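# Slide two hose clamps onto the hidden mender's ends

## Task

Move the two steel clamp bands that are already on the hose so that each one ends up square to the hose just inside one end of the rigid mender concealed in it: each band fully on top of the mender, its outer edge roughly half a band width in from that mender end. At the finish the hose must be round again, or the task counts as failed.

## Robot and tools

Robot: two seven-joint arms, left_arm and right_arm, each with a two-finger gripper. Scene frame: origin at table-top height midway between the nominal bases, +x out over the table, +z up, left_arm on the +y side (this is not the image left). Calibrated bases: left_arm at (+0.016, +0.317, +0.132) m, right_arm at (+0.035, -0.427, +0.132) m, both nearly unrotated. Each gripper's fingers point along its own +z and close along its own x. The reported end_effector_position is the point between the pads; the fingertips reach 17.5 mm past it. Reported poses may be off by a few centimetres, more at long reach.

The row format (shared by execute_actions and move): 18 numbers, each in [-1, 1], always both arms. Order: left dx, dy, dz, rx, ry, rz, left gripper position, force_limit, speed, then the same nine for the right arm. dx..rz are an offset, not a pose: measured along the scene axes from that arm's Hand target as it stood when the action or move began. 1.0 equals 0.6 m or 180 degrees; rx, ry, rz form one rotation vector, turned about the Hand target's position. Sending all six as 0 re-requests the current Hand target. Repeating an offset in a new call moves the arm again. Orientation commands are clipped to within 32 degrees of the measured one per control step; a big turn can swing the elbow.

Gripper numbers: position +1 = open 50 mm, about -0.65 = pads meet, -1 = close until blocked (use this to grip). force_limit -1/0/+1 ≈ 20/102/185 N per pad; speed -1/0/+1 = 20/85/150 mm/s. Both start at +1. A 0 is a real command, so to leave a gripper alone resend its last three numbers. New force or speed only apply after a position change of at least 0.01. To soften a grip, open first.

Tools:
- execute_actions(actions, cameras): actions is a list of actions; each action is up to 15 rows, one per 1/30 s step, the last row held for the remaining steps. Every row counts from the action's start pose. Empty list returns status and all camera images.
- move(target, speed, blend, blocking, cameras): target is one 18-number row or up to 15 rows, all offsets from the same starting Hand targets. speed in m/s, 0.002 to 0.5 (default 0.25); blend in m rounds corners (0 = stop at each). Paths are straight, do not avoid obstacles, and cap at 10 s. Gripper numbers of later targets apply on arrival. blocking=false returns early while the move continues.
- wait(seconds 0 to 10), stop() to brake a running move, zoom_image(camera cam_head_left or cam_head_right, region [x0,y0,x1,y1] px, at most 504 each way), clear_fault(arm) after a reported torque fault, finished_scene(scene = number of the scene being ended; make no other call after it).
Cameras: cam_head_left and cam_head_right, 672x504 each.

Results: per-arm end_effector_position (m) and quat_wxyz in the scene frame, Hand target (base for the next offsets; the gripper often rests a little short, so resend the gap), joint positions, torques, velocities, Flange force in the gripper's axes (noisy, includes held weight), Tool commands, and gripper object_status: 0 moving, 1 blocked opening, 2 blocked closing (a grip), 3 reached position or pads met (likely empty). Opening ≈ (250 - position_measured) × 0.202 mm. move adds a move: line such as done, off_target, moving, held or fault, plus limits (paced = pose clipped, held = steps withheld by a check). done means resting within 3 mm and 2 degrees of target, not that nothing is touched.

Cautions: arms are stiff, so a target a few mm past solid contact presses very hard; approach slowly and back the target off to release. Keep the arms apart: a clearance check holds commands that bring them close but does not stop fingers, and a press between arms can fail the task. Torque spikes or straying over 5 degrees trigger a fault that stops the arm until clear_fault. Long holds, stretched reach or pushing into unreachable poses heat motors (MOTOR HOT at 60 °C, sag and stop at 75 °C). Nothing may fall or be left off the table; don't slam, drop, or let go of moving parts. Objects may get nudged occasionally. Leave the hose undeformed at the end.

Each tool is called after "Emit:" as name([rows], argument=value, ...), one row to a line, values as JSON.

## Session

Emit:
execute_actions(actions=[])

Scene clock: 0.00 s.
left_arm: end_effector_position=(+0.1960, -0.2312, +0.2240) position_measured=3 object_status=3 end_effector_quat_wxyz=(+0.408, +0.537, +0.637, -0.373) | right_arm: end_effector_position=(+0.7921, -0.3523, +0.1416) position_measured=3 object_status=3 end_effector_quat_wxyz=(+0.353, +0.626, +0.385, +0.579)
Joint positions: left_arm=[0.624 1.039 0.45 2.396 -0.346 -1.222 2.698] | right_arm=[-0.46 1.445 0.247 1.68 -0.341 -1.386 0.874]
Joint velocities: within noise
Joint torques (N m): no reading
Flange force (N): no reading
Hand target: left_arm +0.1960, -0.2312, +0.2240; +0.408, +0.537, +0.637, -0.373 | right_arm +0.7921, -0.3523, +0.1416; +0.353, +0.626, +0.385, +0.579
Tool commands: left_gripper/position=+1.0 left_gripper/force_limit=+1.0 left_gripper/speed=+1.0 right_gripper/position=+1.0 right_gripper/force_limit=+1.0 right_gripper/speed=+1.0

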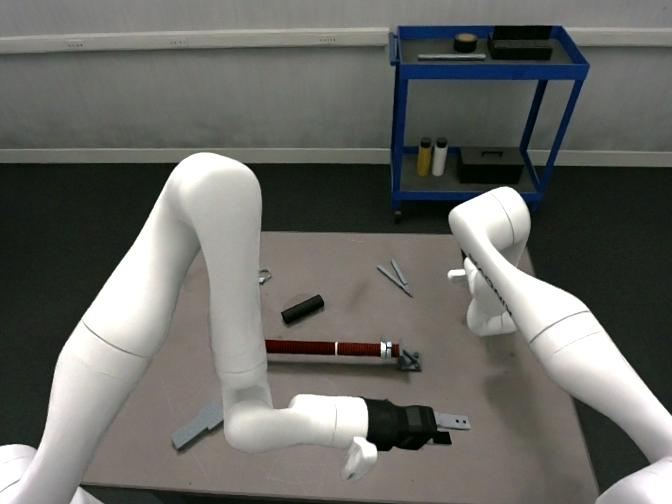

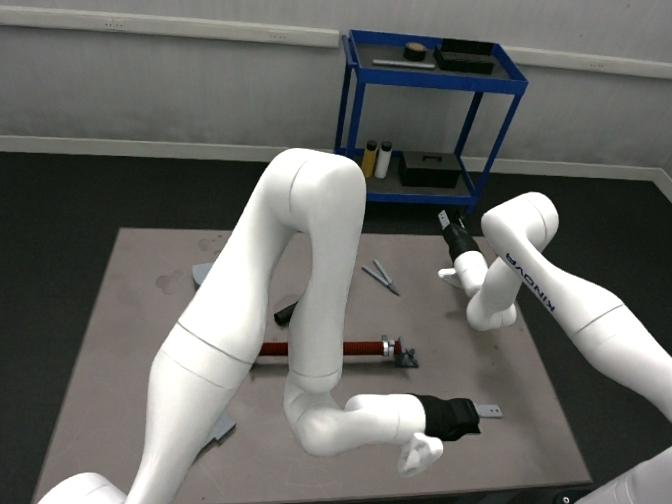

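Emit:
move([
  [0, 0, 0.2, 0, 0, 0, 1, 1, 1, 0, 0, 0.2, 0, 0, 0, 1, 1, 1],
  [0.257, 0.719, 0.293, 0.271, 0.296, 0.390, 1, 1, 1, -0.487, -0.163, 0.347, 0.2578, 0.4228, -0.2811, 1, 1, 1],
], blend=0.03, cameras=["all"])

Scene clock: 22.30 s.
left_arm: end_effector_position=(+0.3502, +0.2002, +0.3998) position_measured=3 object_status=3 end_effector_quat_wxyz=(+0.001, +0.001, +1.000, +0.000) | right_arm: end_effector_position=(+0.4999, -0.4501, +0.3498) position_measured=3 object_status=3 end_effector_quat_wxyz=(+0.000, +1.000, +0.000, +0.000)
Joint positions: left_arm=[0.211 0.133 0.059 1.774 -0.009 1.234 3.415] | right_arm=[-0.748 0.716 1.256 1.561 -0.69 1.374 0.63]
Joint torques (N m): left_arm=[-0.62 -13.72 -0.21 -9.49 0.25 0.29 0.01] | right_arm=[-1.09 -16.02 7.36 -6.71 0.08 0.18 0.11]
Flange force (N): left_arm=[-2.6 -2.5 2.8] | right_arm=[6.4 2.9 1.0]
Hand target: left_arm +0.3502, +0.2002, +0.3998; +0.001, +0.001, +1.000, +0.000 | right_arm +0.4999, -0.4501, +0.3498; +0.000, +1.000, +0.000, +0.000
Off the commanded pose: left_arm 0.000 m, 0 deg | right_arm 0.000 m, 0 deg.
move: done

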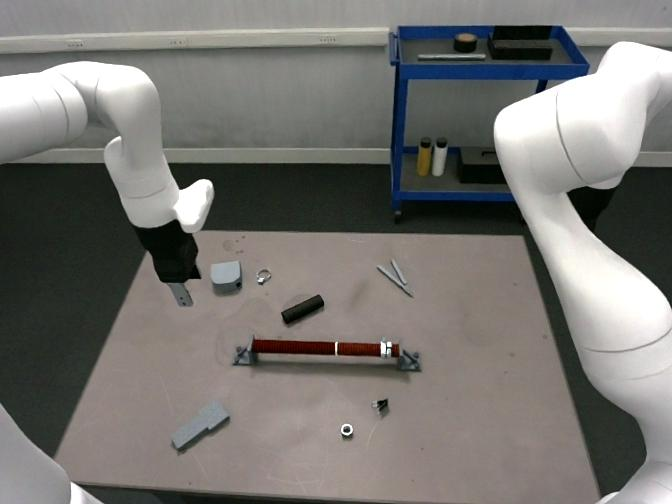

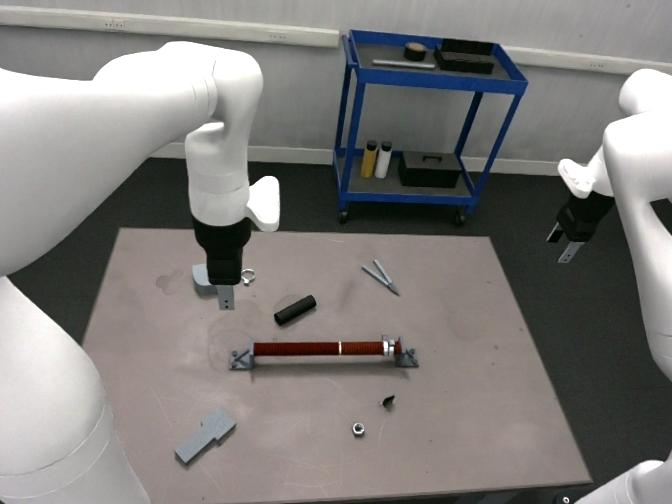

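Emit:
zoom_image(camera="cam_head_left", region=[220, 310, 440, 400])

Emit:
zoom_image(camera="cam_head_right", region=[220, 310, 440, 400])

Emit:
zoom_image(camera="cam_head_left", region=[320, 320, 440, 390])

Emit:
zoom_image(camera="cam_head_right", region=[320, 320, 440, 390])

Scaled by 2.291.

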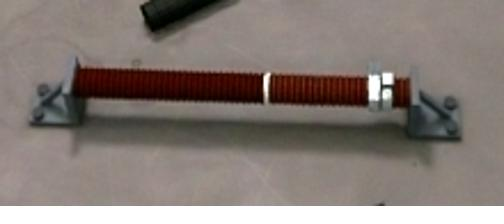

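Scaled by 2.291.

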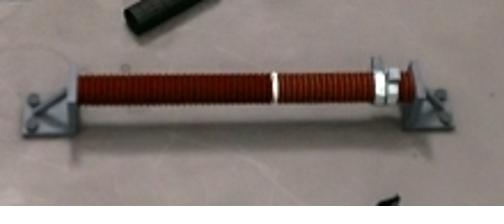

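Scaled by 4.200.

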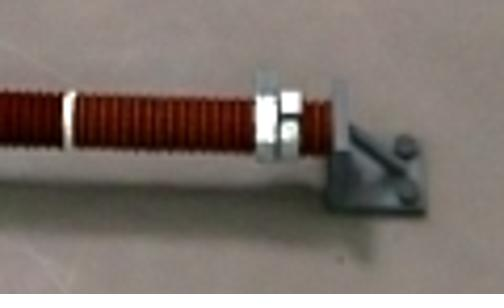

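Scaled by 4.200.

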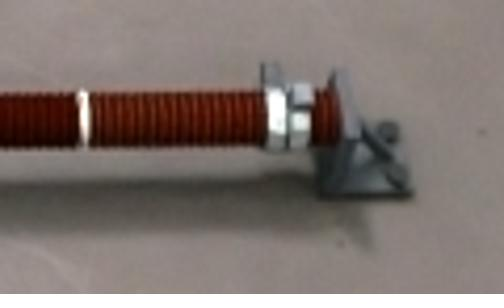

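Emit:
move(target=[0.1667, -0.25, -0.25, 0, 0, 0, 1, 1, 1, -0.0833, 0.3333, -0.1667, 0, 0, 0, 1, 1, 1], cameras=["all"])

Scene clock: 44.60 s.
left_arm: end_effector_position=(+0.4503, +0.0502, +0.2498) position_measured=3 object_status=3 end_effector_quat_wxyz=(+0.001, +0.001, +1.000, +0.000) | right_arm: end_effector_position=(+0.4500, -0.2502, +0.2498) position_measured=3 object_status=3 end_effector_quat_wxyz=(+0.000, +1.000, +0.000, +0.000)
Joint positions: left_arm=[0.431 0.633 0.111 1.537 -0.08 0.974 3.708] | right_arm=[-1.2 0.85 1.212 1.773 -0.87 1.169 0.342]
Joint torques (N m): left_arm=[-0.73 -22.36 0.51 -8.49 0.17 0.29 0.03] | right_arm=[-1.09 -16.57 8.04 -5.12 0.11 0.15 0.1]
Flange force (N): left_arm=[-0.5 -1.9 3.5] | right_arm=[6.0 0.3 2.8]
Hand target: left_arm +0.4502, +0.0502, +0.2498; +0.001, +0.001, +1.000, +0.000 | right_arm +0.4500, -0.2501, +0.2498; +0.000, +1.000, +0.000, +0.000
Off the commanded pose: left_arm 0.000 m, 0 deg | right_arm 0.000 m, 0 deg.
move: done

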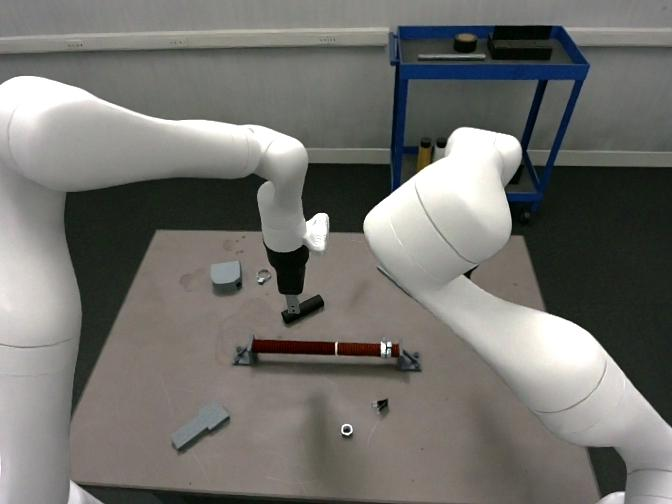

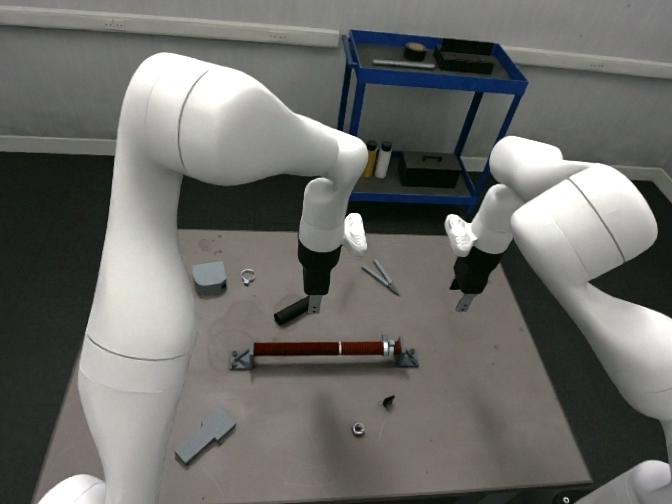

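Emit:
zoom_image(camera="cam_head_left", region=[260, 270, 330, 330])

Emit:
zoom_image(camera="cam_head_right", region=[290, 270, 360, 330])

Emit:
zoom_image(camera="cam_head_right", region=[430, 260, 500, 320])

Scaled by 7.200.

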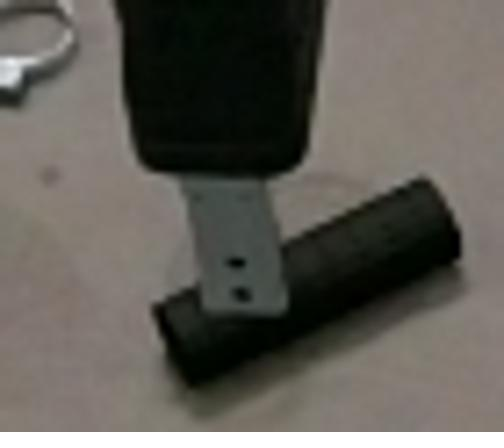

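Scaled by 7.200.

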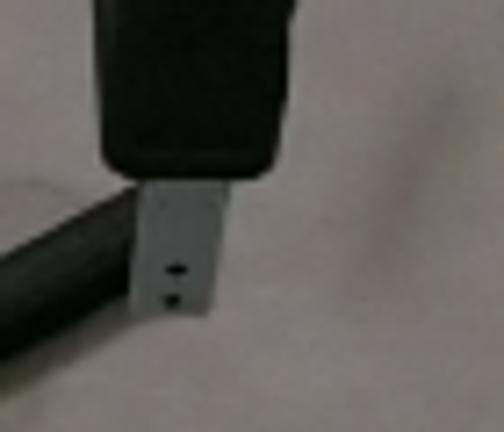

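Scaled by 7.200.

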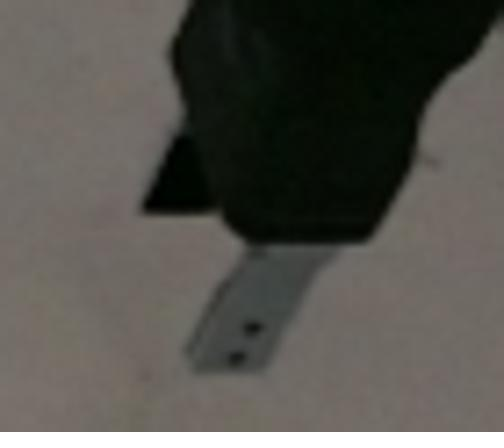

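Emit:
move(target=[0.2833, 0.1667, -0.2167, 0, 0, 0, 1, 1, 1, 0.2833, 0, -0.1667, 0, 0, 0, 1, 1, 1], cameras=["all"])

Emit:
zoom_image(camera="cam_head_left", region=[210, 250, 280, 310])

Emit:
zoom_image(camera="cam_head_right", region=[240, 250, 310, 310])

Scene clock: 61.50 s.
left_arm: end_effector_position=(+0.6202, +0.1502, +0.1197) position_measured=3 object_status=3 end_effector_quat_wxyz=(+0.001, +0.001, +1.000, +0.000) | right_arm: end_effector_position=(+0.6199, -0.2501, +0.1498) position_measured=3 object_status=3 end_effector_quat_wxyz=(+0.000, +1.000, +0.000, +0.000)
Joint positions: left_arm=[0.184 1.053 0.095 1.114 -0.1 0.977 3.43] | right_arm=[-0.807 1.198 1.031 1.205 -1.002 1.248 0.253]
Joint torques (N m): left_arm=[-0.79 -28.71 0.77 -8.46 0.21 0.27 0.04] | right_arm=[-1.11 -25.03 8.68 -4.35 0.11 0.16 0.13]
Flange force (N): left_arm=[-1.5 -1.6 3.5] | right_arm=[6.1 0.0 2.2]
Hand target: left_arm +0.6202, +0.1502, +0.1197; +0.001, +0.001, +1.000, +0.000 | right_arm +0.6199, -0.2501, +0.1498; +0.000, +1.000, +0.000, +0.000
Off the commanded pose: left_arm 0.000 m, 0 deg | right_arm 0.000 m, 0 deg.
move: done

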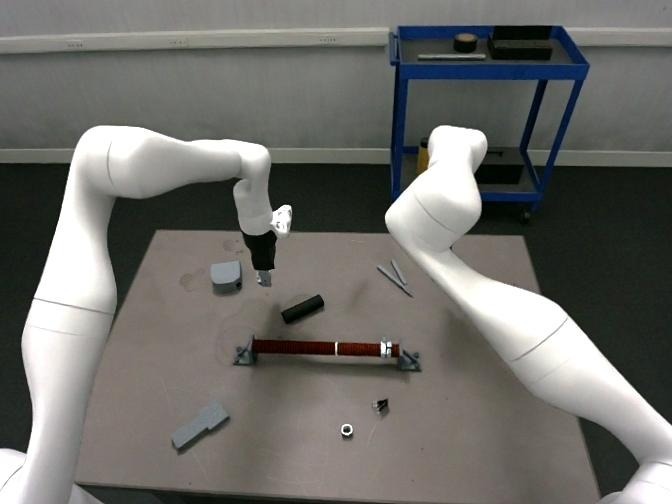

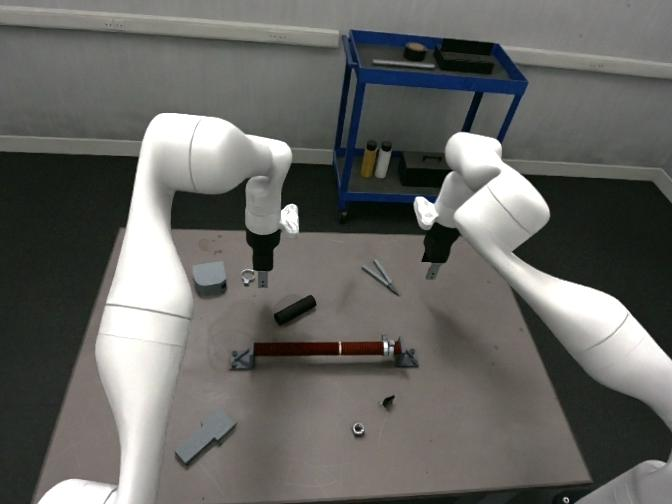

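Scaled by 7.200.

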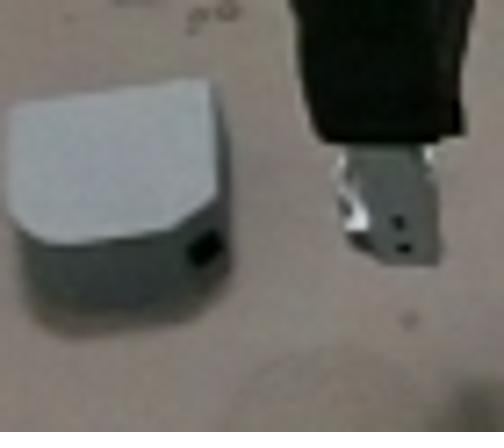

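Scaled by 7.200.

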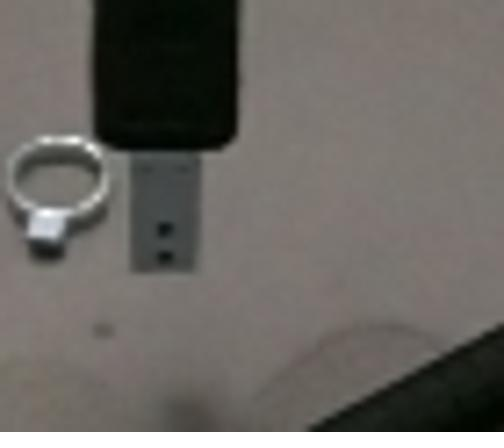

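Emit:
move(target=[-0.45, -0.0833, 0.05, 0, 0, 0, 1, 1, 1, -0.45, 0, 0, 0, 0, 0, 1, 1, 1], cameras=["all"])

Scene clock: 66.37 s.
left_arm: end_effector_position=(+0.3502, +0.1002, +0.1497) position_measured=3 object_status=3 end_effector_quat_wxyz=(+0.001, +0.001, +1.000, +0.000) | right_arm: end_effector_position=(+0.3500, -0.2501, +0.1498) position_measured=3 object_status=3 end_effector_quat_wxyz=(+0.000, +1.000, +0.000, +0.000)
Joint positions: left_arm=[0.463 0.631 0.065 2.018 -0.082 0.494 3.731] | right_arm=[-1.317 0.893 1.062 2.162 -1.144 0.844 0.553]
Joint torques (N m): left_arm=[-0.69 -19.05 0.27 -4.92 0.23 0.23 0] | right_arm=[-0.96 -14.51 6.94 -2.44 0.14 0.18 0.11]
Flange force (N): left_arm=[0.1 -1.9 5.0] | right_arm=[3.3 1.2 5.6]
Hand target: left_arm +0.3502, +0.1002, +0.1497; +0.001, +0.001, +1.000, +0.000 | right_arm +0.3499, -0.2501, +0.1498; +0.000, +1.000, +0.000, +0.000
Off the commanded pose: left_arm 0.000 m, 0 deg | right_arm 0.000 m, 0 deg.
move: done

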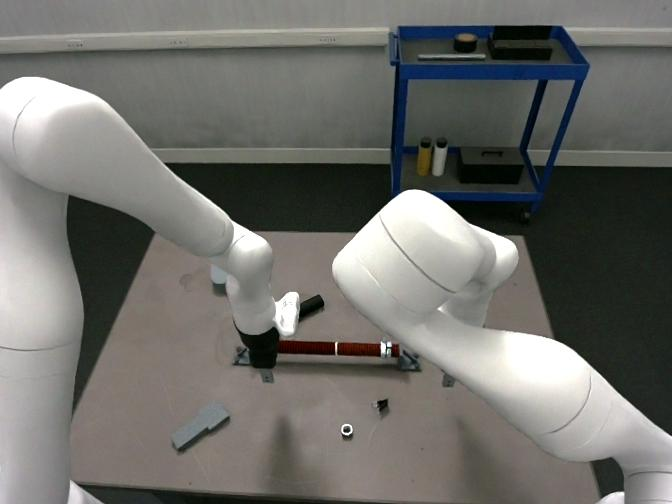

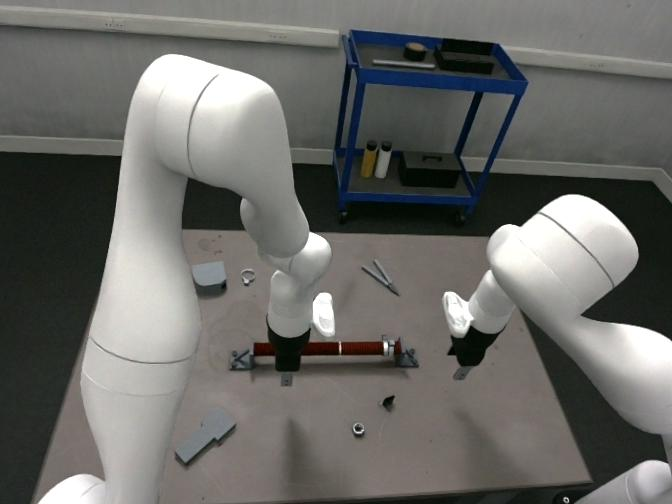

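Emit:
zoom_image(camera="cam_head_left", region=[230, 340, 300, 400])

Emit:
zoom_image(camera="cam_head_right", region=[250, 340, 320, 400])

Emit:
zoom_image(camera="cam_head_right", region=[430, 340, 500, 400])

Emit:
zoom_image(camera="cam_head_left", region=[410, 340, 480, 400])

Scaled by 7.200.

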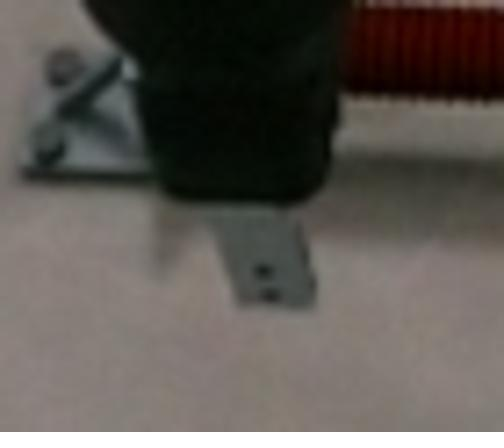

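Scaled by 7.200.

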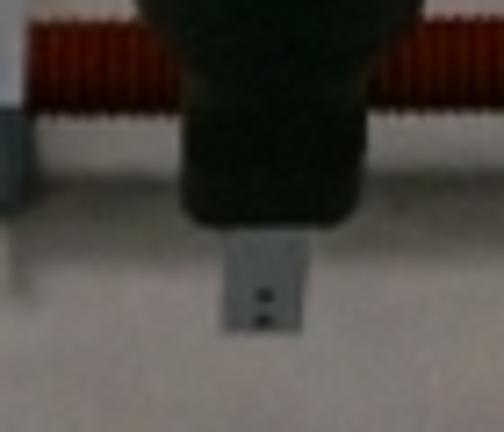

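Scaled by 7.200.

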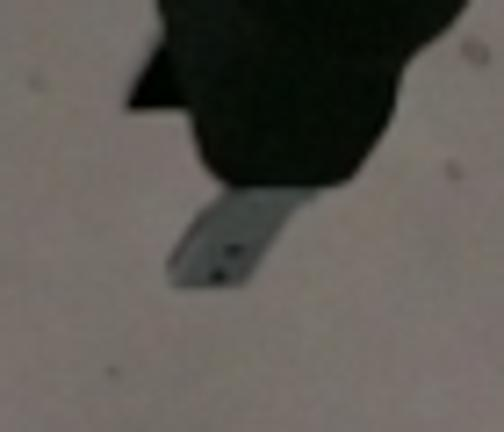

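Scaled by 7.200.

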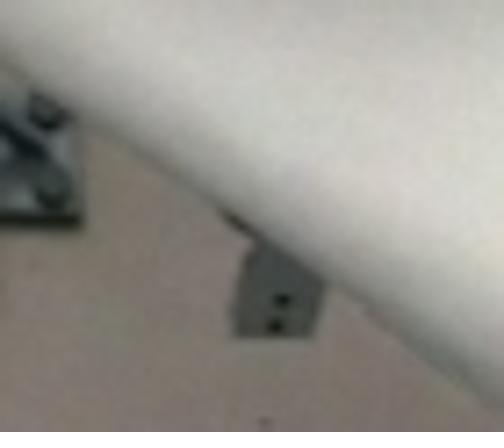

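Emit:
move([
  [0, 0, 0.0833, 0, 0, 0, 1, 1, 1, 0.1, -0.1, 0.3333, 0, 0, 0, 1, 1, 1],
  [0.1667, -0.0833, 0.0833, 0, 0, 0, 1, 1, 1, 0.25, -0.333, 0.3333, 0, 0, 0, 1, 1, 1],
  [0.1667, -0.0833, -0.0417, 0, 0, 0, 1, 1, 1, 0.25, -0.333, 0.3333, 0, 0, 0, 1, 1, 1],
], blend=[0.02, 0.02, 0], cameras=["all"])

Emit:
zoom_image(camera="cam_head_left", region=[230, 320, 410, 380])

Emit:
zoom_image(camera="cam_head_right", region=[230, 320, 410, 380])

Scene clock: 99.47 s.
left_arm: end_effector_position=(+0.4502, +0.0502, +0.1247) position_measured=3 object_status=3 end_effector_quat_wxyz=(+0.001, +0.001, +1.000, +0.000) | right_arm: end_effector_position=(+0.4999, -0.4499, +0.3498) position_measured=3 object_status=3 end_effector_quat_wxyz=(+0.000, +1.000, +0.000, +0.000)
Joint positions: left_arm=[0.454 0.834 0.073 1.632 -0.087 0.677 3.714] | right_arm=[-0.743 0.705 1.236 1.561 -0.676 1.364 0.617]
Joint torques (N m): left_arm=[-0.68 -24.01 0.58 -6.36 0.23 0.29 0.05] | right_arm=[-1.1 -15.99 7.28 -6.75 0.1 0.2 0.12]
Flange force (N): left_arm=[-0.7 -1.9 4.5] | right_arm=[6.5 2.9 1.0]
Hand target: left_arm +0.4502, +0.0502, +0.1247; +0.001, +0.001, +1.000, +0.000 | right_arm +0.4999, -0.4499, +0.3498; +0.000, +1.000, +0.000, +0.000
Off the commanded pose: left_arm 0.000 m, 0 deg | right_arm 0.000 m, 0 deg.
move: done

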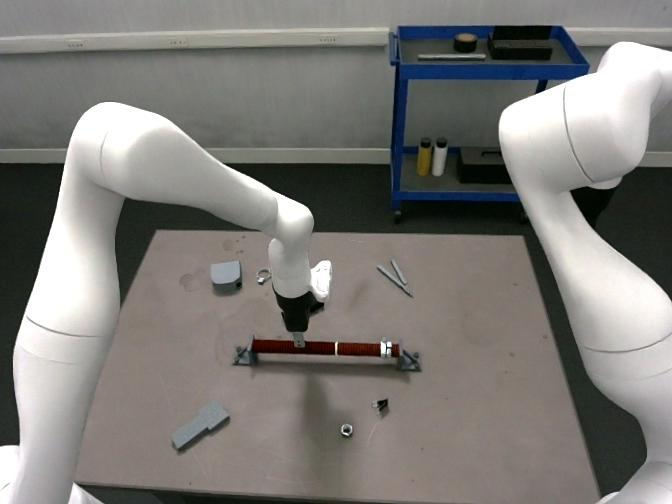

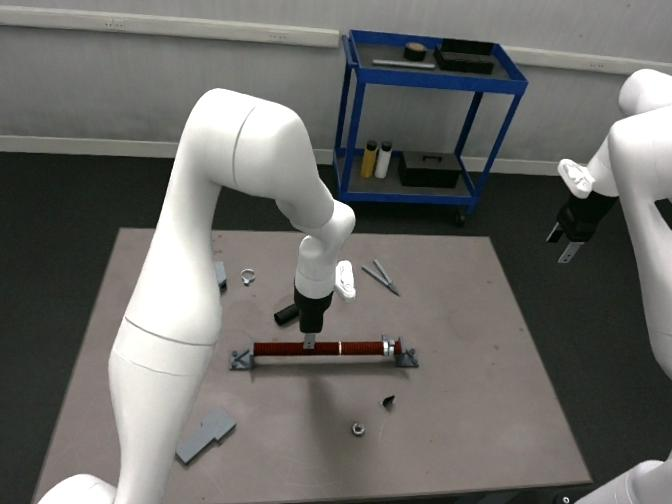

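Scaled by 2.800.

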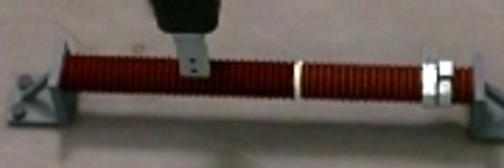

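Scaled by 2.800.

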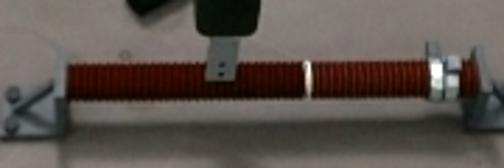

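Emit:
move(target=[-0.0137, 0, -0.1145, 0, 0, 0, 1, 1, 1, 0, 0, 0, 0, 0, 0, 1, 1, 1], speed=0.05, cameras=["all"])

Emit:
zoom_image(camera="cam_head_left", region=[230, 320, 410, 380])

Emit:
zoom_image(camera="cam_head_right", region=[230, 320, 410, 380])

Scene clock: 125.17 s.
left_arm: end_effector_position=(+0.4420, +0.0502, +0.0560) position_measured=3 object_status=3 end_effector_quat_wxyz=(+0.001, +0.001, +1.000, +0.000) | right_arm: end_effector_position=(+0.4999, -0.4499, +0.3498) position_measured=3 object_status=3 end_effector_quat_wxyz=(+0.000, +1.000, +0.000, +0.000)
Joint positions: left_arm=[0.472 0.96 0.056 1.661 -0.094 0.523 3.728] | right_arm=[-0.743 0.705 1.236 1.561 -0.676 1.364 0.617]
Joint torques (N m): left_arm=[-0.56 -24.35 0.48 -5.13 0.21 0.22 -0.04] | right_arm=[-1.11 -15.99 7.25 -6.78 0.09 0.18 0.12]
Flange force (N): left_arm=[-0.2 -1.4 4.3] | right_arm=[6.5 3.0 1.0]
Hand target: left_arm +0.4420, +0.0502, +0.0560; +0.001, +0.001, +1.000, +0.000 | right_arm +0.4999, -0.4499, +0.3498; +0.000, +1.000, +0.000, +0.000
Off the commanded pose: left_arm 0.000 m, 0 deg | right_arm 0.000 m, 0 deg.
move: done

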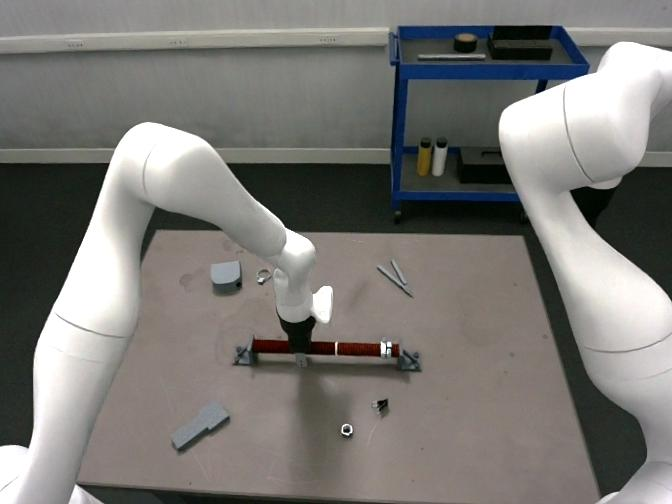

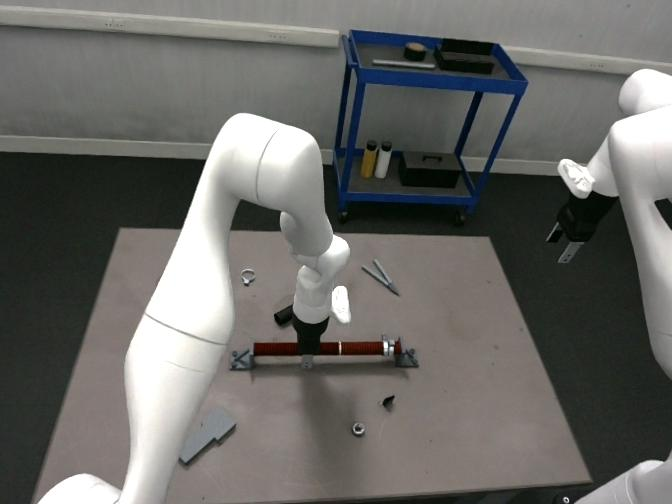

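Scaled by 2.800.

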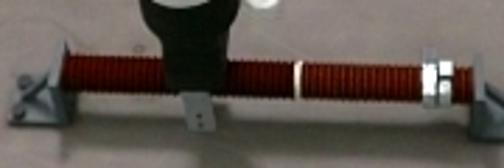

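Scaled by 2.800.

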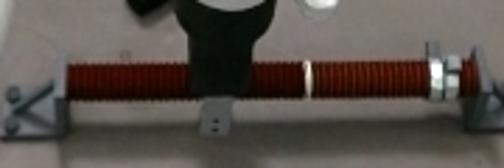

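Emit:
move(target=[0, 0, 0, 0, 0, 0, -1, -1, -1, 0, 0, 0, 0, 0, 0, 1, 1, 1], speed=0.05, cameras=["all"])

Emit:
zoom_image(camera="cam_head_left", region=[230, 320, 410, 380])

Emit:
zoom_image(camera="cam_head_right", region=[230, 320, 410, 380])

Scene clock: 131.83 s.
left_arm: end_effector_position=(+0.4422, +0.0502, +0.0560) position_measured=78 object_status=0 end_effector_quat_wxyz=(+0.001, +0.001, +1.000, +0.000) | right_arm: end_effector_position=(+0.4999, -0.4499, +0.3498) position_measured=3 object_status=3 end_effector_quat_wxyz=(+0.000, +1.000, +0.000, +0.000)
Joint positions: left_arm=[0.472 0.96 0.056 1.66 -0.094 0.523 3.728] | right_arm=[-0.743 0.705 1.236 1.561 -0.676 1.364 0.617]
Joint torques (N m): left_arm=[7.95 -24.97 9.85 12.2 3.17 10.99 0.12] | right_arm=[-1.07 -16 7.28 -6.78 0.1 0.21 0.11]
Flange force (N): left_arm=[-40.1 -6.0 30.5] | right_arm=[6.4 2.9 1.1]
Hand target: left_arm +0.4420, +0.0502, +0.0560; +0.001, +0.001, +1.000, +0.000 | right_arm +0.4999, -0.4499, +0.3498; +0.000, +1.000, +0.000, +0.000
Off the commanded pose: left_arm 0.000 m, 0 deg | right_arm 0.000 m, 0 deg.
move: done

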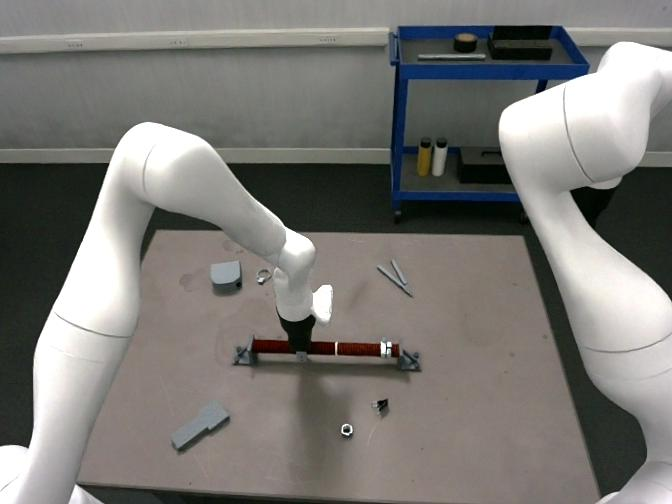

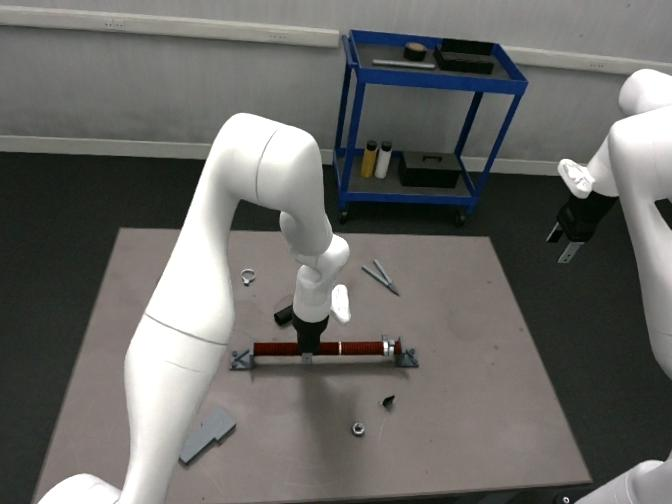

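Scaled by 2.800.

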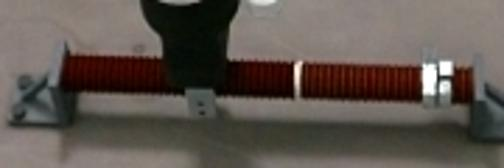

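Scaled by 2.800.

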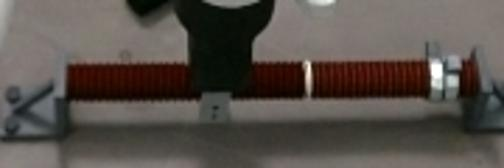

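Emit:
wait(seconds=0.5)

Scene clock: 135.80 s.
left_arm: end_effector_position=(+0.4420, +0.0502, +0.0560) position_measured=78 object_status=2 end_effector_quat_wxyz=(+0.001, +0.001, +1.000, +0.000) | right_arm: end_effector_position=(+0.4999, -0.4499, +0.3498) position_measured=3 object_status=3 end_effector_quat_wxyz=(+0.000, +1.000, +0.000, +0.000)
Joint positions: left_arm=[0.472 0.96 0.056 1.66 -0.094 0.523 3.728] | right_arm=[-0.743 0.705 1.236 1.561 -0.676 1.364 0.617]
Joint torques (N m): left_arm=[7.9 -24.04 9.68 12.94 3.21 11.31 0.11] | right_arm=[-1.08 -15.99 7.26 -6.77 0.12 0.19 0.11]
Flange force (N): left_arm=[-40.9 -6.5 29.4] | right_arm=[6.5 2.9 1.0]
Hand target: left_arm +0.4420, +0.0502, +0.0560; +0.001, +0.001, +1.000, +0.000 | right_arm +0.4999, -0.4499, +0.3498; +0.000, +1.000, +0.000, +0.000
Tool commands: left_gripper/position=-1.0 left_gripper/force_limit=-1.0 left_gripper/speed=-1.0 right_gripper/position=+1.0 right_gripper/force_limit=+1.0 right_gripper/speed=+1.0
Off the commanded pose: left_arm 0.000 m, 0 deg | right_arm 0.000 m, 0 deg.
wait: 0.50 s; at rest from the start

Emit:
move(target=[0.00333, 0, 0, 0, 0, 0, -1, -1, -1, 0, 0, 0, 0, 0, 0, 1, 1, 1], speed=0.02)

Scene clock: 140.80 s.
left_arm: end_effector_position=(+0.4440, +0.0502, +0.0560) position_measured=78 object_status=2 end_effector_quat_wxyz=(+0.001, +0.001, +1.000, +0.000) | right_arm: end_effector_position=(+0.4999, -0.4499, +0.3498) position_measured=3 object_status=3 end_effector_quat_wxyz=(+0.000, +1.000, +0.000, +0.000)
Joint positions: left_arm=[0.47 0.962 0.057 1.654 -0.094 0.527 3.726] | right_arm=[-0.743 0.705 1.236 1.561 -0.676 1.364 0.617]
Joint torques (N m): left_arm=[4.8 -23.3 6.31 7.24 2.12 7.69 0.1] | right_arm=[-1.06 -16.02 7.29 -6.77 0.09 0.17 0.11]
Flange force (N): left_arm=[-27.3 -5.4 19.3] | right_arm=[6.5 2.9 1.0]
Hand target: left_arm +0.4440, +0.0502, +0.0560; +0.001, +0.001, +1.000, +0.000 | right_arm +0.4999, -0.4499, +0.3498; +0.000, +1.000, +0.000, +0.000
Off the commanded pose: left_arm 0.000 m, 0 deg | right_arm 0.000 m, 0 deg.
move: done

Emit:
move(target=[0.00667, 0, 0, 0, 0, 0, -1, -1, -1, 0, 0, 0, 0, 0, 0, 1, 1, 1], speed=0.02)

Scene clock: 147.67 s.
left_arm: end_effector_position=(+0.4480, +0.0502, +0.0560) position_measured=78 object_status=2 end_effector_quat_wxyz=(+0.001, +0.001, +1.000, +0.000) | right_arm: end_effector_position=(+0.4999, -0.4499, +0.3498) position_measured=3 object_status=3 end_effector_quat_wxyz=(+0.000, +1.000, +0.000, +0.000)
Joint positions: left_arm=[0.465 0.966 0.058 1.641 -0.094 0.536 3.722] | right_arm=[-0.743 0.705 1.236 1.561 -0.676 1.364 0.617]
Joint torques (N m): left_arm=[0.3 -22.49 1.35 -2.62 0.48 1.59 0.05] | right_arm=[-1.11 -15.96 7.29 -6.75 0.12 0.23 0.11]
Flange force (N): left_arm=[-4.4 -1.8 3.3] | right_arm=[6.5 3.0 1.1]
Hand target: left_arm +0.4480, +0.0502, +0.0560; +0.001, +0.001, +1.000, +0.000 | right_arm +0.4999, -0.4499, +0.3498; +0.000, +1.000, +0.000, +0.000
Off the commanded pose: left_arm 0.000 m, 0 deg | right_arm 0.000 m, 0 deg.
move: done

Emit:
move(target=[0.00117, 0, 0, 0, 0, 0, 0.6, -1, 1, 0, 0, 0, 0, 0, 0, 1, 1, 1], speed=0.02)

Emit:
move(target=[0, 0.05, 0, 0, 0, 0, 0.6, -1, 1, 0, 0, 0, 0, 0, 0, 1, 1, 1], speed=0.1)

Emit:
move(target=[0, 0, 0, 0, 0, 0, -1, -1, -1, 0, 0, 0, 0, 0, 0, 1, 1, 1], speed=0.1)

Scene clock: 153.73 s.
left_arm: end_effector_position=(+0.4487, +0.0502, +0.0560) position_measured=63 object_status=3 end_effector_quat_wxyz=(+0.001, +0.001, +1.000, +0.000) | right_arm: end_effector_position=(+0.4999, -0.4499, +0.3498) position_measured=3 object_status=3 end_effector_quat_wxyz=(+0.000, +1.000, +0.000, +0.000)
Joint positions: left_arm=[0.465 0.966 0.058 1.639 -0.095 0.538 3.722] | right_arm=[-0.743 0.705 1.236 1.561 -0.676 1.364 0.617]
Joint torques (N m): left_arm=[-0.7 -24.62 0.58 -5.19 0.18 0.28 0.09] | right_arm=[-1.1 -16.01 7.31 -6.79 0.11 0.18 0.13]
Flange force (N): left_arm=[-0.3 -1.6 4.5] | right_arm=[6.5 2.9 1.1]
Hand target: left_arm +0.4487, +0.0502, +0.0560; +0.001, +0.001, +1.000, +0.000 | right_arm +0.4999, -0.4499, +0.3498; +0.000, +1.000, +0.000, +0.000
Off the commanded pose: left_arm 0.000 m, 0 deg | right_arm 0.000 m, 0 deg.
move: done

Scene clock: 154.47 s.
left_arm: end_effector_position=(+0.4487, +0.0801, +0.0560) position_measured=63 object_status=3 end_effector_quat_wxyz=(+0.001, +0.001, +1.000, +0.000) | right_arm: end_effector_position=(+0.4999, -0.4499, +0.3498) position_measured=3 object_status=3 end_effector_quat_wxyz=(+0.000, +1.000, +0.000, +0.000)
Joint positions: left_arm=[0.408 0.949 0.062 1.696 -0.106 0.499 3.68] | right_arm=[-0.743 0.705 1.236 1.561 -0.676 1.364 0.617]
Joint torques (N m): left_arm=[-0.92 -23.99 0.6 -4.94 0.13 0.27 0.02] | right_arm=[-1.09 -15.99 7.32 -6.77 0.11 0.19 0.09]
Flange force (N): left_arm=[0.4 -1.9 4.5] | right_arm=[6.5 3.0 1.1]
Hand target: left_arm +0.4487, +0.0802, +0.0560; +0.001, +0.001, +1.000, +0.000 | right_arm +0.4999, -0.4499, +0.3498; +0.000, +1.000, +0.000, +0.000
Off the commanded pose: left_arm 0.000 m, 0 deg | right_arm 0.000 m, 0 deg.
move: done

Scene clock: 155.13 s.
left_arm: end_effector_position=(+0.4488, +0.0802, +0.0560) position_measured=108 object_status=2 end_effector_quat_wxyz=(+0.001, +0.001, +1.000, +0.000) | right_arm: end_effector_position=(+0.4999, -0.4499, +0.3498) position_measured=3 object_status=3 end_effector_quat_wxyz=(+0.000, +1.000, +0.000, +0.000)
Joint positions: left_arm=[0.408 0.949 0.062 1.696 -0.106 0.499 3.68] | right_arm=[-0.743 0.705 1.236 1.561 -0.676 1.364 0.617]
Joint torques (N m): left_arm=[2.63 -24.75 4.23 0.36 1.18 3.64 -0.01] | right_arm=[-1.13 -15.96 7.29 -6.75 0.08 0.17 0.09]
Flange force (N): left_arm=[-12.8 -0.9 14.1] | right_arm=[6.6 3.1 0.9]
Hand target: left_arm +0.4487, +0.0802, +0.0560; +0.001, +0.001, +1.000, +0.000 | right_arm +0.4999, -0.4499, +0.3498; +0.000, +1.000, +0.000, +0.000
Off the commanded pose: left_arm 0.000 m, 0 deg | right_arm 0.000 m, 0 deg.
move: done

Emit:
move(target=[0, 0, 0, 0, 0, 0, 0.6, -1, 1, 0, 0, 0, 0, 0, 0, 1, 1, 1], speed=0.1, cameras=["all"])

Emit:
move(target=[0, 0, 0.1, 0, 0, 0, 0.6, -1, 1, 0, 0, 0, 0, 0, 0, 1, 1, 1], speed=0.1, cameras=["all"])

Emit:
zoom_image(camera="cam_head_left", region=[230, 320, 410, 380])

Emit:
zoom_image(camera="cam_head_right", region=[230, 320, 410, 380])

Scene clock: 164.17 s.
left_arm: end_effector_position=(+0.4487, +0.0802, +0.0560) position_measured=63 object_status=3 end_effector_quat_wxyz=(+0.001, +0.001, +1.000, +0.000) | right_arm: end_effector_position=(+0.4999, -0.4499, +0.3498) position_measured=3 object_status=3 end_effector_quat_wxyz=(+0.000, +1.000, +0.000, +0.000)
Joint positions: left_arm=[0.408 0.949 0.062 1.696 -0.106 0.499 3.68] | right_arm=[-0.743 0.705 1.236 1.561 -0.676 1.364 0.617]
Joint torques (N m): left_arm=[-0.76 -23.92 0.55 -4.94 0.16 0.28 -0.01] | right_arm=[-1.11 -15.99 7.29 -6.8 0.12 0.18 0.1]
Flange force (N): left_arm=[0.3 -1.6 4.4] | right_arm=[6.5 3.0 1.1]
Hand target: left_arm +0.4487, +0.0802, +0.0560; +0.001, +0.001, +1.000, +0.000 | right_arm +0.4999, -0.4499, +0.3498; +0.000, +1.000, +0.000, +0.000
Off the commanded pose: left_arm 0.000 m, 0 deg | right_arm 0.000 m, 0 deg.
move: done

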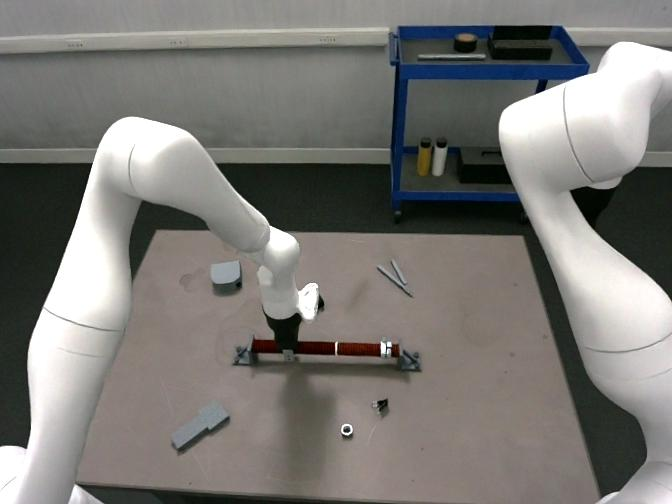

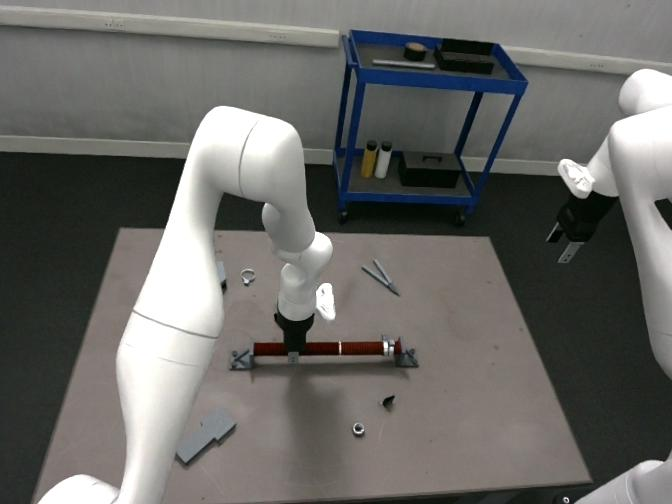

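Scene clock: 165.10 s.
left_arm: end_effector_position=(+0.4487, +0.0802, +0.1160) position_measured=63 object_status=3 end_effector_quat_wxyz=(+0.001, +0.001, +1.000, +0.000) | right_arm: end_effector_position=(+0.4999, -0.4499, +0.3498) position_measured=3 object_status=3 end_effector_quat_wxyz=(+0.000, +1.000, +0.000, +0.000)
Joint positions: left_arm=[0.399 0.827 0.077 1.696 -0.098 0.62 3.673] | right_arm=[-0.743 0.705 1.236 1.561 -0.676 1.364 0.617]
Joint torques (N m): left_arm=[-0.66 -23.29 0.58 -5.99 0.18 0.27 0.02] | right_arm=[-1.09 -16.03 7.26 -6.77 0.1 0.18 0.09]
Flange force (N): left_arm=[-0.2 -1.5 4.3] | right_arm=[6.5 3.0 1.1]
Hand target: left_arm +0.4487, +0.0802, +0.1160; +0.001, +0.001, +1.000, +0.000 | right_arm +0.4999, -0.4499, +0.3498; +0.000, +1.000, +0.000, +0.000
Off the commanded pose: left_arm 0.000 m, 0 deg | right_arm 0.000 m, 0 deg.
move: done

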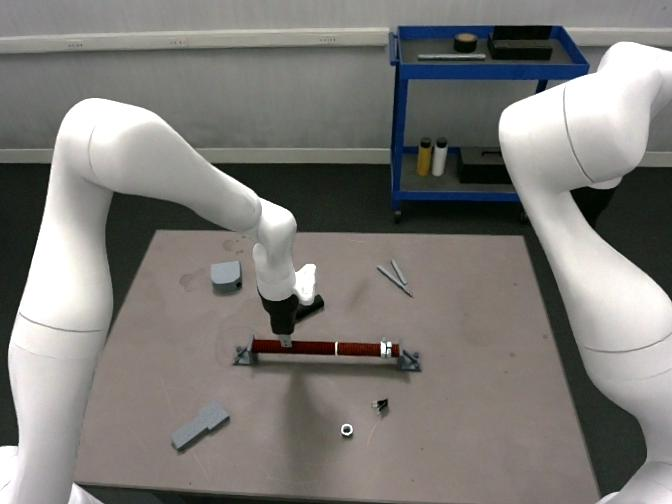

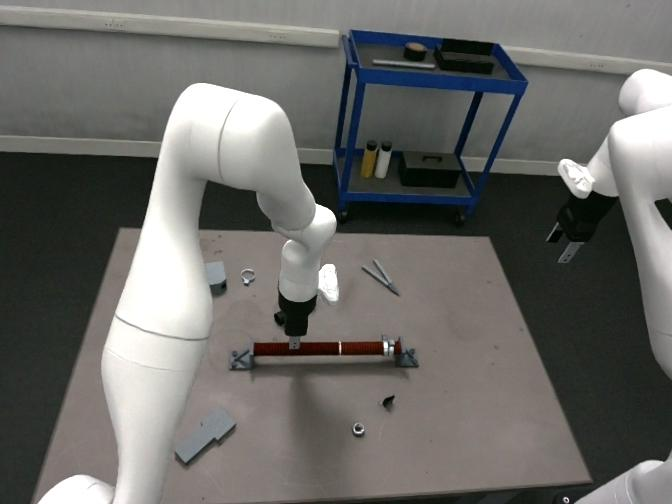

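Scaled by 2.800.

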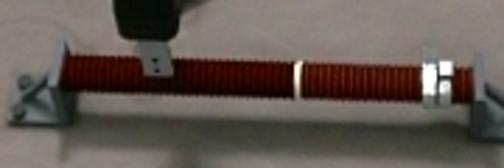

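Scaled by 2.800.

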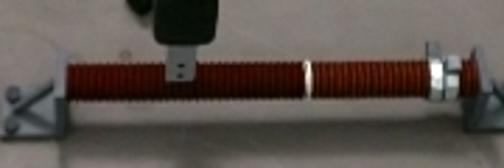

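Emit:
move([
  [0.001, -0.0253, 0, 0, 0, 0, 0.6, -1, 1, 0, 0, 0, 0, 0, 0, 1, 1, 1],
  [0.001, -0.0253, -0.1, 0, 0, 0, 0.6, -1, 1, 0, 0, 0, 0, 0, 0, 1, 1, 1],
  [0.001, -0.0253, -0.1, 0, 0, 0, -1, -1, 1, 0, 0, 0, 0, 0, 0, 1, 1, 1],
], speed=0.1)

Scene clock: 175.83 s.
left_arm: end_effector_position=(+0.4493, +0.0650, +0.0560) position_measured=109 object_status=2 end_effector_quat_wxyz=(+0.001, +0.001, +1.000, +0.000) | right_arm: end_effector_position=(+0.4999, -0.4499, +0.3498) position_measured=3 object_status=3 end_effector_quat_wxyz=(+0.000, +1.000, +0.000, +0.000)
Joint positions: left_arm=[0.436 0.958 0.061 1.666 -0.102 0.519 3.702] | right_arm=[-0.743 0.705 1.236 1.561 -0.676 1.364 0.617]
Joint torques (N m): left_arm=[0.06 -23.59 1.21 -0.53 0.48 2.99 0.05] | right_arm=[-1.05 -15.96 7.29 -6.77 0.12 0.17 0.12]
Flange force (N): left_arm=[-8.8 -4.7 9.1] | right_arm=[6.4 2.8 1.0]
Hand target: left_arm +0.4493, +0.0650, +0.0560; +0.001, +0.001, +1.000, +0.000 | right_arm +0.4999, -0.4499, +0.3498; +0.000, +1.000, +0.000, +0.000
Off the commanded pose: left_arm 0.000 m, 0 deg | right_arm 0.000 m, 0 deg.
move: done

Emit:
move([
  [0, 0, 0, 0, 0, 0, 0.6, -1, 1, 0, 0, 0, 0, 0, 0, 1, 1, 1],
  [0, -0.0125, 0, 0, 0, 0, 0.6, -1, 1, 0, 0, 0, 0, 0, 0, 1, 1, 1],
  [0, -0.0125, 0, 0, 0, 0, -1, -1, 1, 0, 0, 0, 0, 0, 0, 1, 1, 1],
], speed=0.1)

Scene clock: 181.30 s.
left_arm: end_effector_position=(+0.4493, +0.0576, +0.0560) position_measured=114 object_status=2 end_effector_quat_wxyz=(+0.001, +0.001, +1.000, +0.000) | right_arm: end_effector_position=(+0.4999, -0.4499, +0.3498) position_measured=3 object_status=3 end_effector_quat_wxyz=(+0.000, +1.000, +0.000, +0.000)
Joint positions: left_arm=[0.45 0.963 0.06 1.651 -0.099 0.529 3.713] | right_arm=[-0.743 0.705 1.236 1.561 -0.676 1.364 0.617]
Joint torques (N m): left_arm=[0.48 -23.63 1.59 -0.78 0.56 2.95 0.01] | right_arm=[-1.09 -15.98 7.31 -6.75 0.11 0.19 0.09]
Flange force (N): left_arm=[-8.6 -3.9 8.8] | right_arm=[6.6 3.0 1.1]
Hand target: left_arm +0.4493, +0.0576, +0.0560; +0.001, +0.001, +1.000, +0.000 | right_arm +0.4999, -0.4499, +0.3498; +0.000, +1.000, +0.000, +0.000
Off the commanded pose: left_arm 0.000 m, 0 deg | right_arm 0.000 m, 0 deg.
move: done

Emit:
move([
  [0, 0, 0, 0, 0, 0, 0.6, -1, 1, 0, 0, 0, 0, 0, 0, 1, 1, 1],
  [0, -0.0063, 0, 0, 0, 0, 0.6, -1, 1, 0, 0, 0, 0, 0, 0, 1, 1, 1],
  [0, -0.0063, 0, 0, 0, 0, -1, -1, 1, 0, 0, 0, 0, 0, 0, 1, 1, 1],
], speed=0.1)

Emit:
move([
  [0, 0, 0, 0, 0, 0, 0.6, -1, 1, 0, 0, 0, 0, 0, 0, 1, 1, 1],
  [0, -0.0063, 0, 0, 0, 0, 0.6, -1, 1, 0, 0, 0, 0, 0, 0, 1, 1, 1],
  [0, -0.0063, 0, 0, 0, 0, -1, -1, 1, 0, 0, 0, 0, 0, 0, 1, 1, 1],
], speed=0.1)

Scene clock: 188.37 s.
left_arm: end_effector_position=(+0.4493, +0.0538, +0.0560) position_measured=109 object_status=2 end_effector_quat_wxyz=(+0.001, +0.001, +1.000, +0.000) | right_arm: end_effector_position=(+0.4999, -0.4499, +0.3498) position_measured=3 object_status=3 end_effector_quat_wxyz=(+0.000, +1.000, +0.000, +0.000)
Joint positions: left_arm=[0.457 0.965 0.06 1.644 -0.098 0.535 3.718] | right_arm=[-0.743 0.705 1.236 1.561 -0.676 1.364 0.617]
Joint torques (N m): left_arm=[0.24 -23.71 1.43 -0.68 0.54 3.04 0.02] | right_arm=[-1.07 -16 7.24 -6.75 0.13 0.18 0.13]
Flange force (N): left_arm=[-8.6 -4.5 8.9] | right_arm=[6.5 2.8 1.0]
Hand target: left_arm +0.4493, +0.0538, +0.0560; +0.001, +0.001, +1.000, +0.000 | right_arm +0.4999, -0.4499, +0.3498; +0.000, +1.000, +0.000, +0.000
Off the commanded pose: left_arm 0.000 m, 0 deg | right_arm 0.000 m, 0 deg.
move: done

Scene clock: 190.07 s.
left_arm: end_effector_position=(+0.4493, +0.0500, +0.0560) position_measured=114 object_status=2 end_effector_quat_wxyz=(+0.001, +0.001, +1.000, +0.000) | right_arm: end_effector_position=(+0.4999, -0.4499, +0.3498) position_measured=3 object_status=3 end_effector_quat_wxyz=(+0.000, +1.000, +0.000, +0.000)
Joint positions: left_arm=[0.464 0.967 0.059 1.636 -0.096 0.54 3.723] | right_arm=[-0.743 0.705 1.236 1.561 -0.676 1.364 0.617]
Joint torques (N m): left_arm=[0.39 -23.77 1.64 -0.96 0.56 2.82 0.03] | right_arm=[-1.1 -15.98 7.31 -6.75 0.12 0.21 0.13]
Flange force (N): left_arm=[-8.5 -4.2 8.4] | right_arm=[6.6 2.9 1.1]
Hand target: left_arm +0.4493, +0.0500, +0.0560; +0.001, +0.001, +1.000, +0.000 | right_arm +0.4999, -0.4499, +0.3498; +0.000, +1.000, +0.000, +0.000
Off the commanded pose: left_arm 0.000 m, 0 deg | right_arm 0.000 m, 0 deg.
move: done

Emit:
move([
  [0.001, 0, 0, 0, 0, 0, 0.6, -1, 1, 0, 0, 0, 0, 0, 0, 1, 1, 1],
  [0.001, -0.05, 0, 0, 0, 0, 0.6, -1, 1, 0, 0, 0, 0, 0, 0, 1, 1, 1],
  [0.001, -0.05, 0, 0, 0, 0, -1, -1, 0, 0, 0, 0, 0, 0, 0, 1, 1, 1],
], speed=0.1)

Emit:
move([
  [0, 0, 0, 0, 0, 0, 0.6, -1, 1, 0, 0, 0, 0, 0, 0, 1, 1, 1],
  [0, -0.05, 0, 0, 0, 0, 0.6, -1, 1, 0, 0, 0, 0, 0, 0, 1, 1, 1],
  [0, -0.05, 0, 0, 0, 0, -1, -1, 0, 0, 0, 0, 0, 0, 0, 1, 1, 1],
], speed=0.1)

Emit:
move([
  [0, 0, 0, 0, 0, 0, 0.6, -1, 1, 0, 0, 0, 0, 0, 0, 1, 1, 1],
  [0, -0.05, 0, 0, 0, 0, 0.6, -1, 1, 0, 0, 0, 0, 0, 0, 1, 1, 1],
  [0, -0.05, 0, 0, 0, 0, -1, -1, 0, 0, 0, 0, 0, 0, 0, 1, 1, 1],
], speed=0.1)

Scene clock: 200.97 s.
left_arm: end_effector_position=(+0.4499, +0.0200, +0.0560) position_measured=100 object_status=2 end_effector_quat_wxyz=(+0.001, +0.001, +1.000, +0.000) | right_arm: end_effector_position=(+0.4999, -0.4499, +0.3498) position_measured=3 object_status=3 end_effector_quat_wxyz=(+0.000, +1.000, +0.000, +0.000)
Joint positions: left_arm=[0.516 0.989 0.056 1.57 -0.087 0.584 3.762] | right_arm=[-0.743 0.705 1.236 1.561 -0.676 1.364 0.617]
Joint torques (N m): left_arm=[0.13 -24.81 1.33 -3.56 0.43 1.48 0.08] | right_arm=[-1.09 -16.02 7.27 -6.81 0.11 0.18 0.09]
Flange force (N): left_arm=[-4.6 -2.6 6.1] | right_arm=[6.4 2.9 1.2]
Hand target: left_arm +0.4499, +0.0200, +0.0560; +0.001, +0.001, +1.000, +0.000 | right_arm +0.4999, -0.4499, +0.3498; +0.000, +1.000, +0.000, +0.000
Off the commanded pose: left_arm 0.000 m, 0 deg | right_arm 0.000 m, 0 deg.
move: done

Scene clock: 202.70 s.
left_arm: end_effector_position=(+0.4499, -0.0100, +0.0560) position_measured=99 object_status=2 end_effector_quat_wxyz=(+0.001, +0.001, +1.000, +0.000) | right_arm: end_effector_position=(+0.4999, -0.4499, +0.3498) position_measured=3 object_status=3 end_effector_quat_wxyz=(+0.000, +1.000, +0.000, +0.000)
Joint positions: left_arm=[0.566 1.012 0.054 1.5 -0.079 0.631 3.801] | right_arm=[-0.743 0.705 1.236 1.561 -0.676 1.364 0.617]
Joint torques (N m): left_arm=[0.22 -25.57 1.44 -4.1 0.51 1.5 0.06] | right_arm=[-1.09 -15.96 7.28 -6.79 0.12 0.2 0.12]
Flange force (N): left_arm=[-4.3 -2.6 6.1] | right_arm=[6.4 2.9 1.1]
Hand target: left_arm +0.4499, -0.0100, +0.0560; +0.001, +0.001, +1.000, +0.000 | right_arm +0.4999, -0.4499, +0.3498; +0.000, +1.000, +0.000, +0.000
Off the commanded pose: left_arm 0.000 m, 0 deg | right_arm 0.000 m, 0 deg.
move: done

Scene clock: 204.43 s.
left_arm: end_effector_position=(+0.4499, -0.0400, +0.0560) position_measured=99 object_status=2 end_effector_quat_wxyz=(+0.001, +0.001, +1.000, +0.000) | right_arm: end_effector_position=(+0.4999, -0.4499, +0.3498) position_measured=3 object_status=3 end_effector_quat_wxyz=(+0.000, +1.000, +0.000, +0.000)
Joint positions: left_arm=[0.613 1.039 0.052 1.422 -0.072 0.681 3.838] | right_arm=[-0.743 0.705 1.236 1.561 -0.676 1.364 0.617]
Joint torques (N m): left_arm=[0.24 -26.35 1.31 -4.74 0.5 1.38 0.03] | right_arm=[-1.06 -16.01 7.28 -6.74 0.12 0.18 0.1]
Flange force (N): left_arm=[-4.1 -2.6 5.8] | right_arm=[6.6 2.9 1.0]
Hand target: left_arm +0.4499, -0.0400, +0.0560; +0.001, +0.001, +1.000, +0.000 | right_arm +0.4999, -0.4499, +0.3498; +0.000, +1.000, +0.000, +0.000
Off the commanded pose: left_arm 0.000 m, 0 deg | right_arm 0.000 m, 0 deg.
move: done


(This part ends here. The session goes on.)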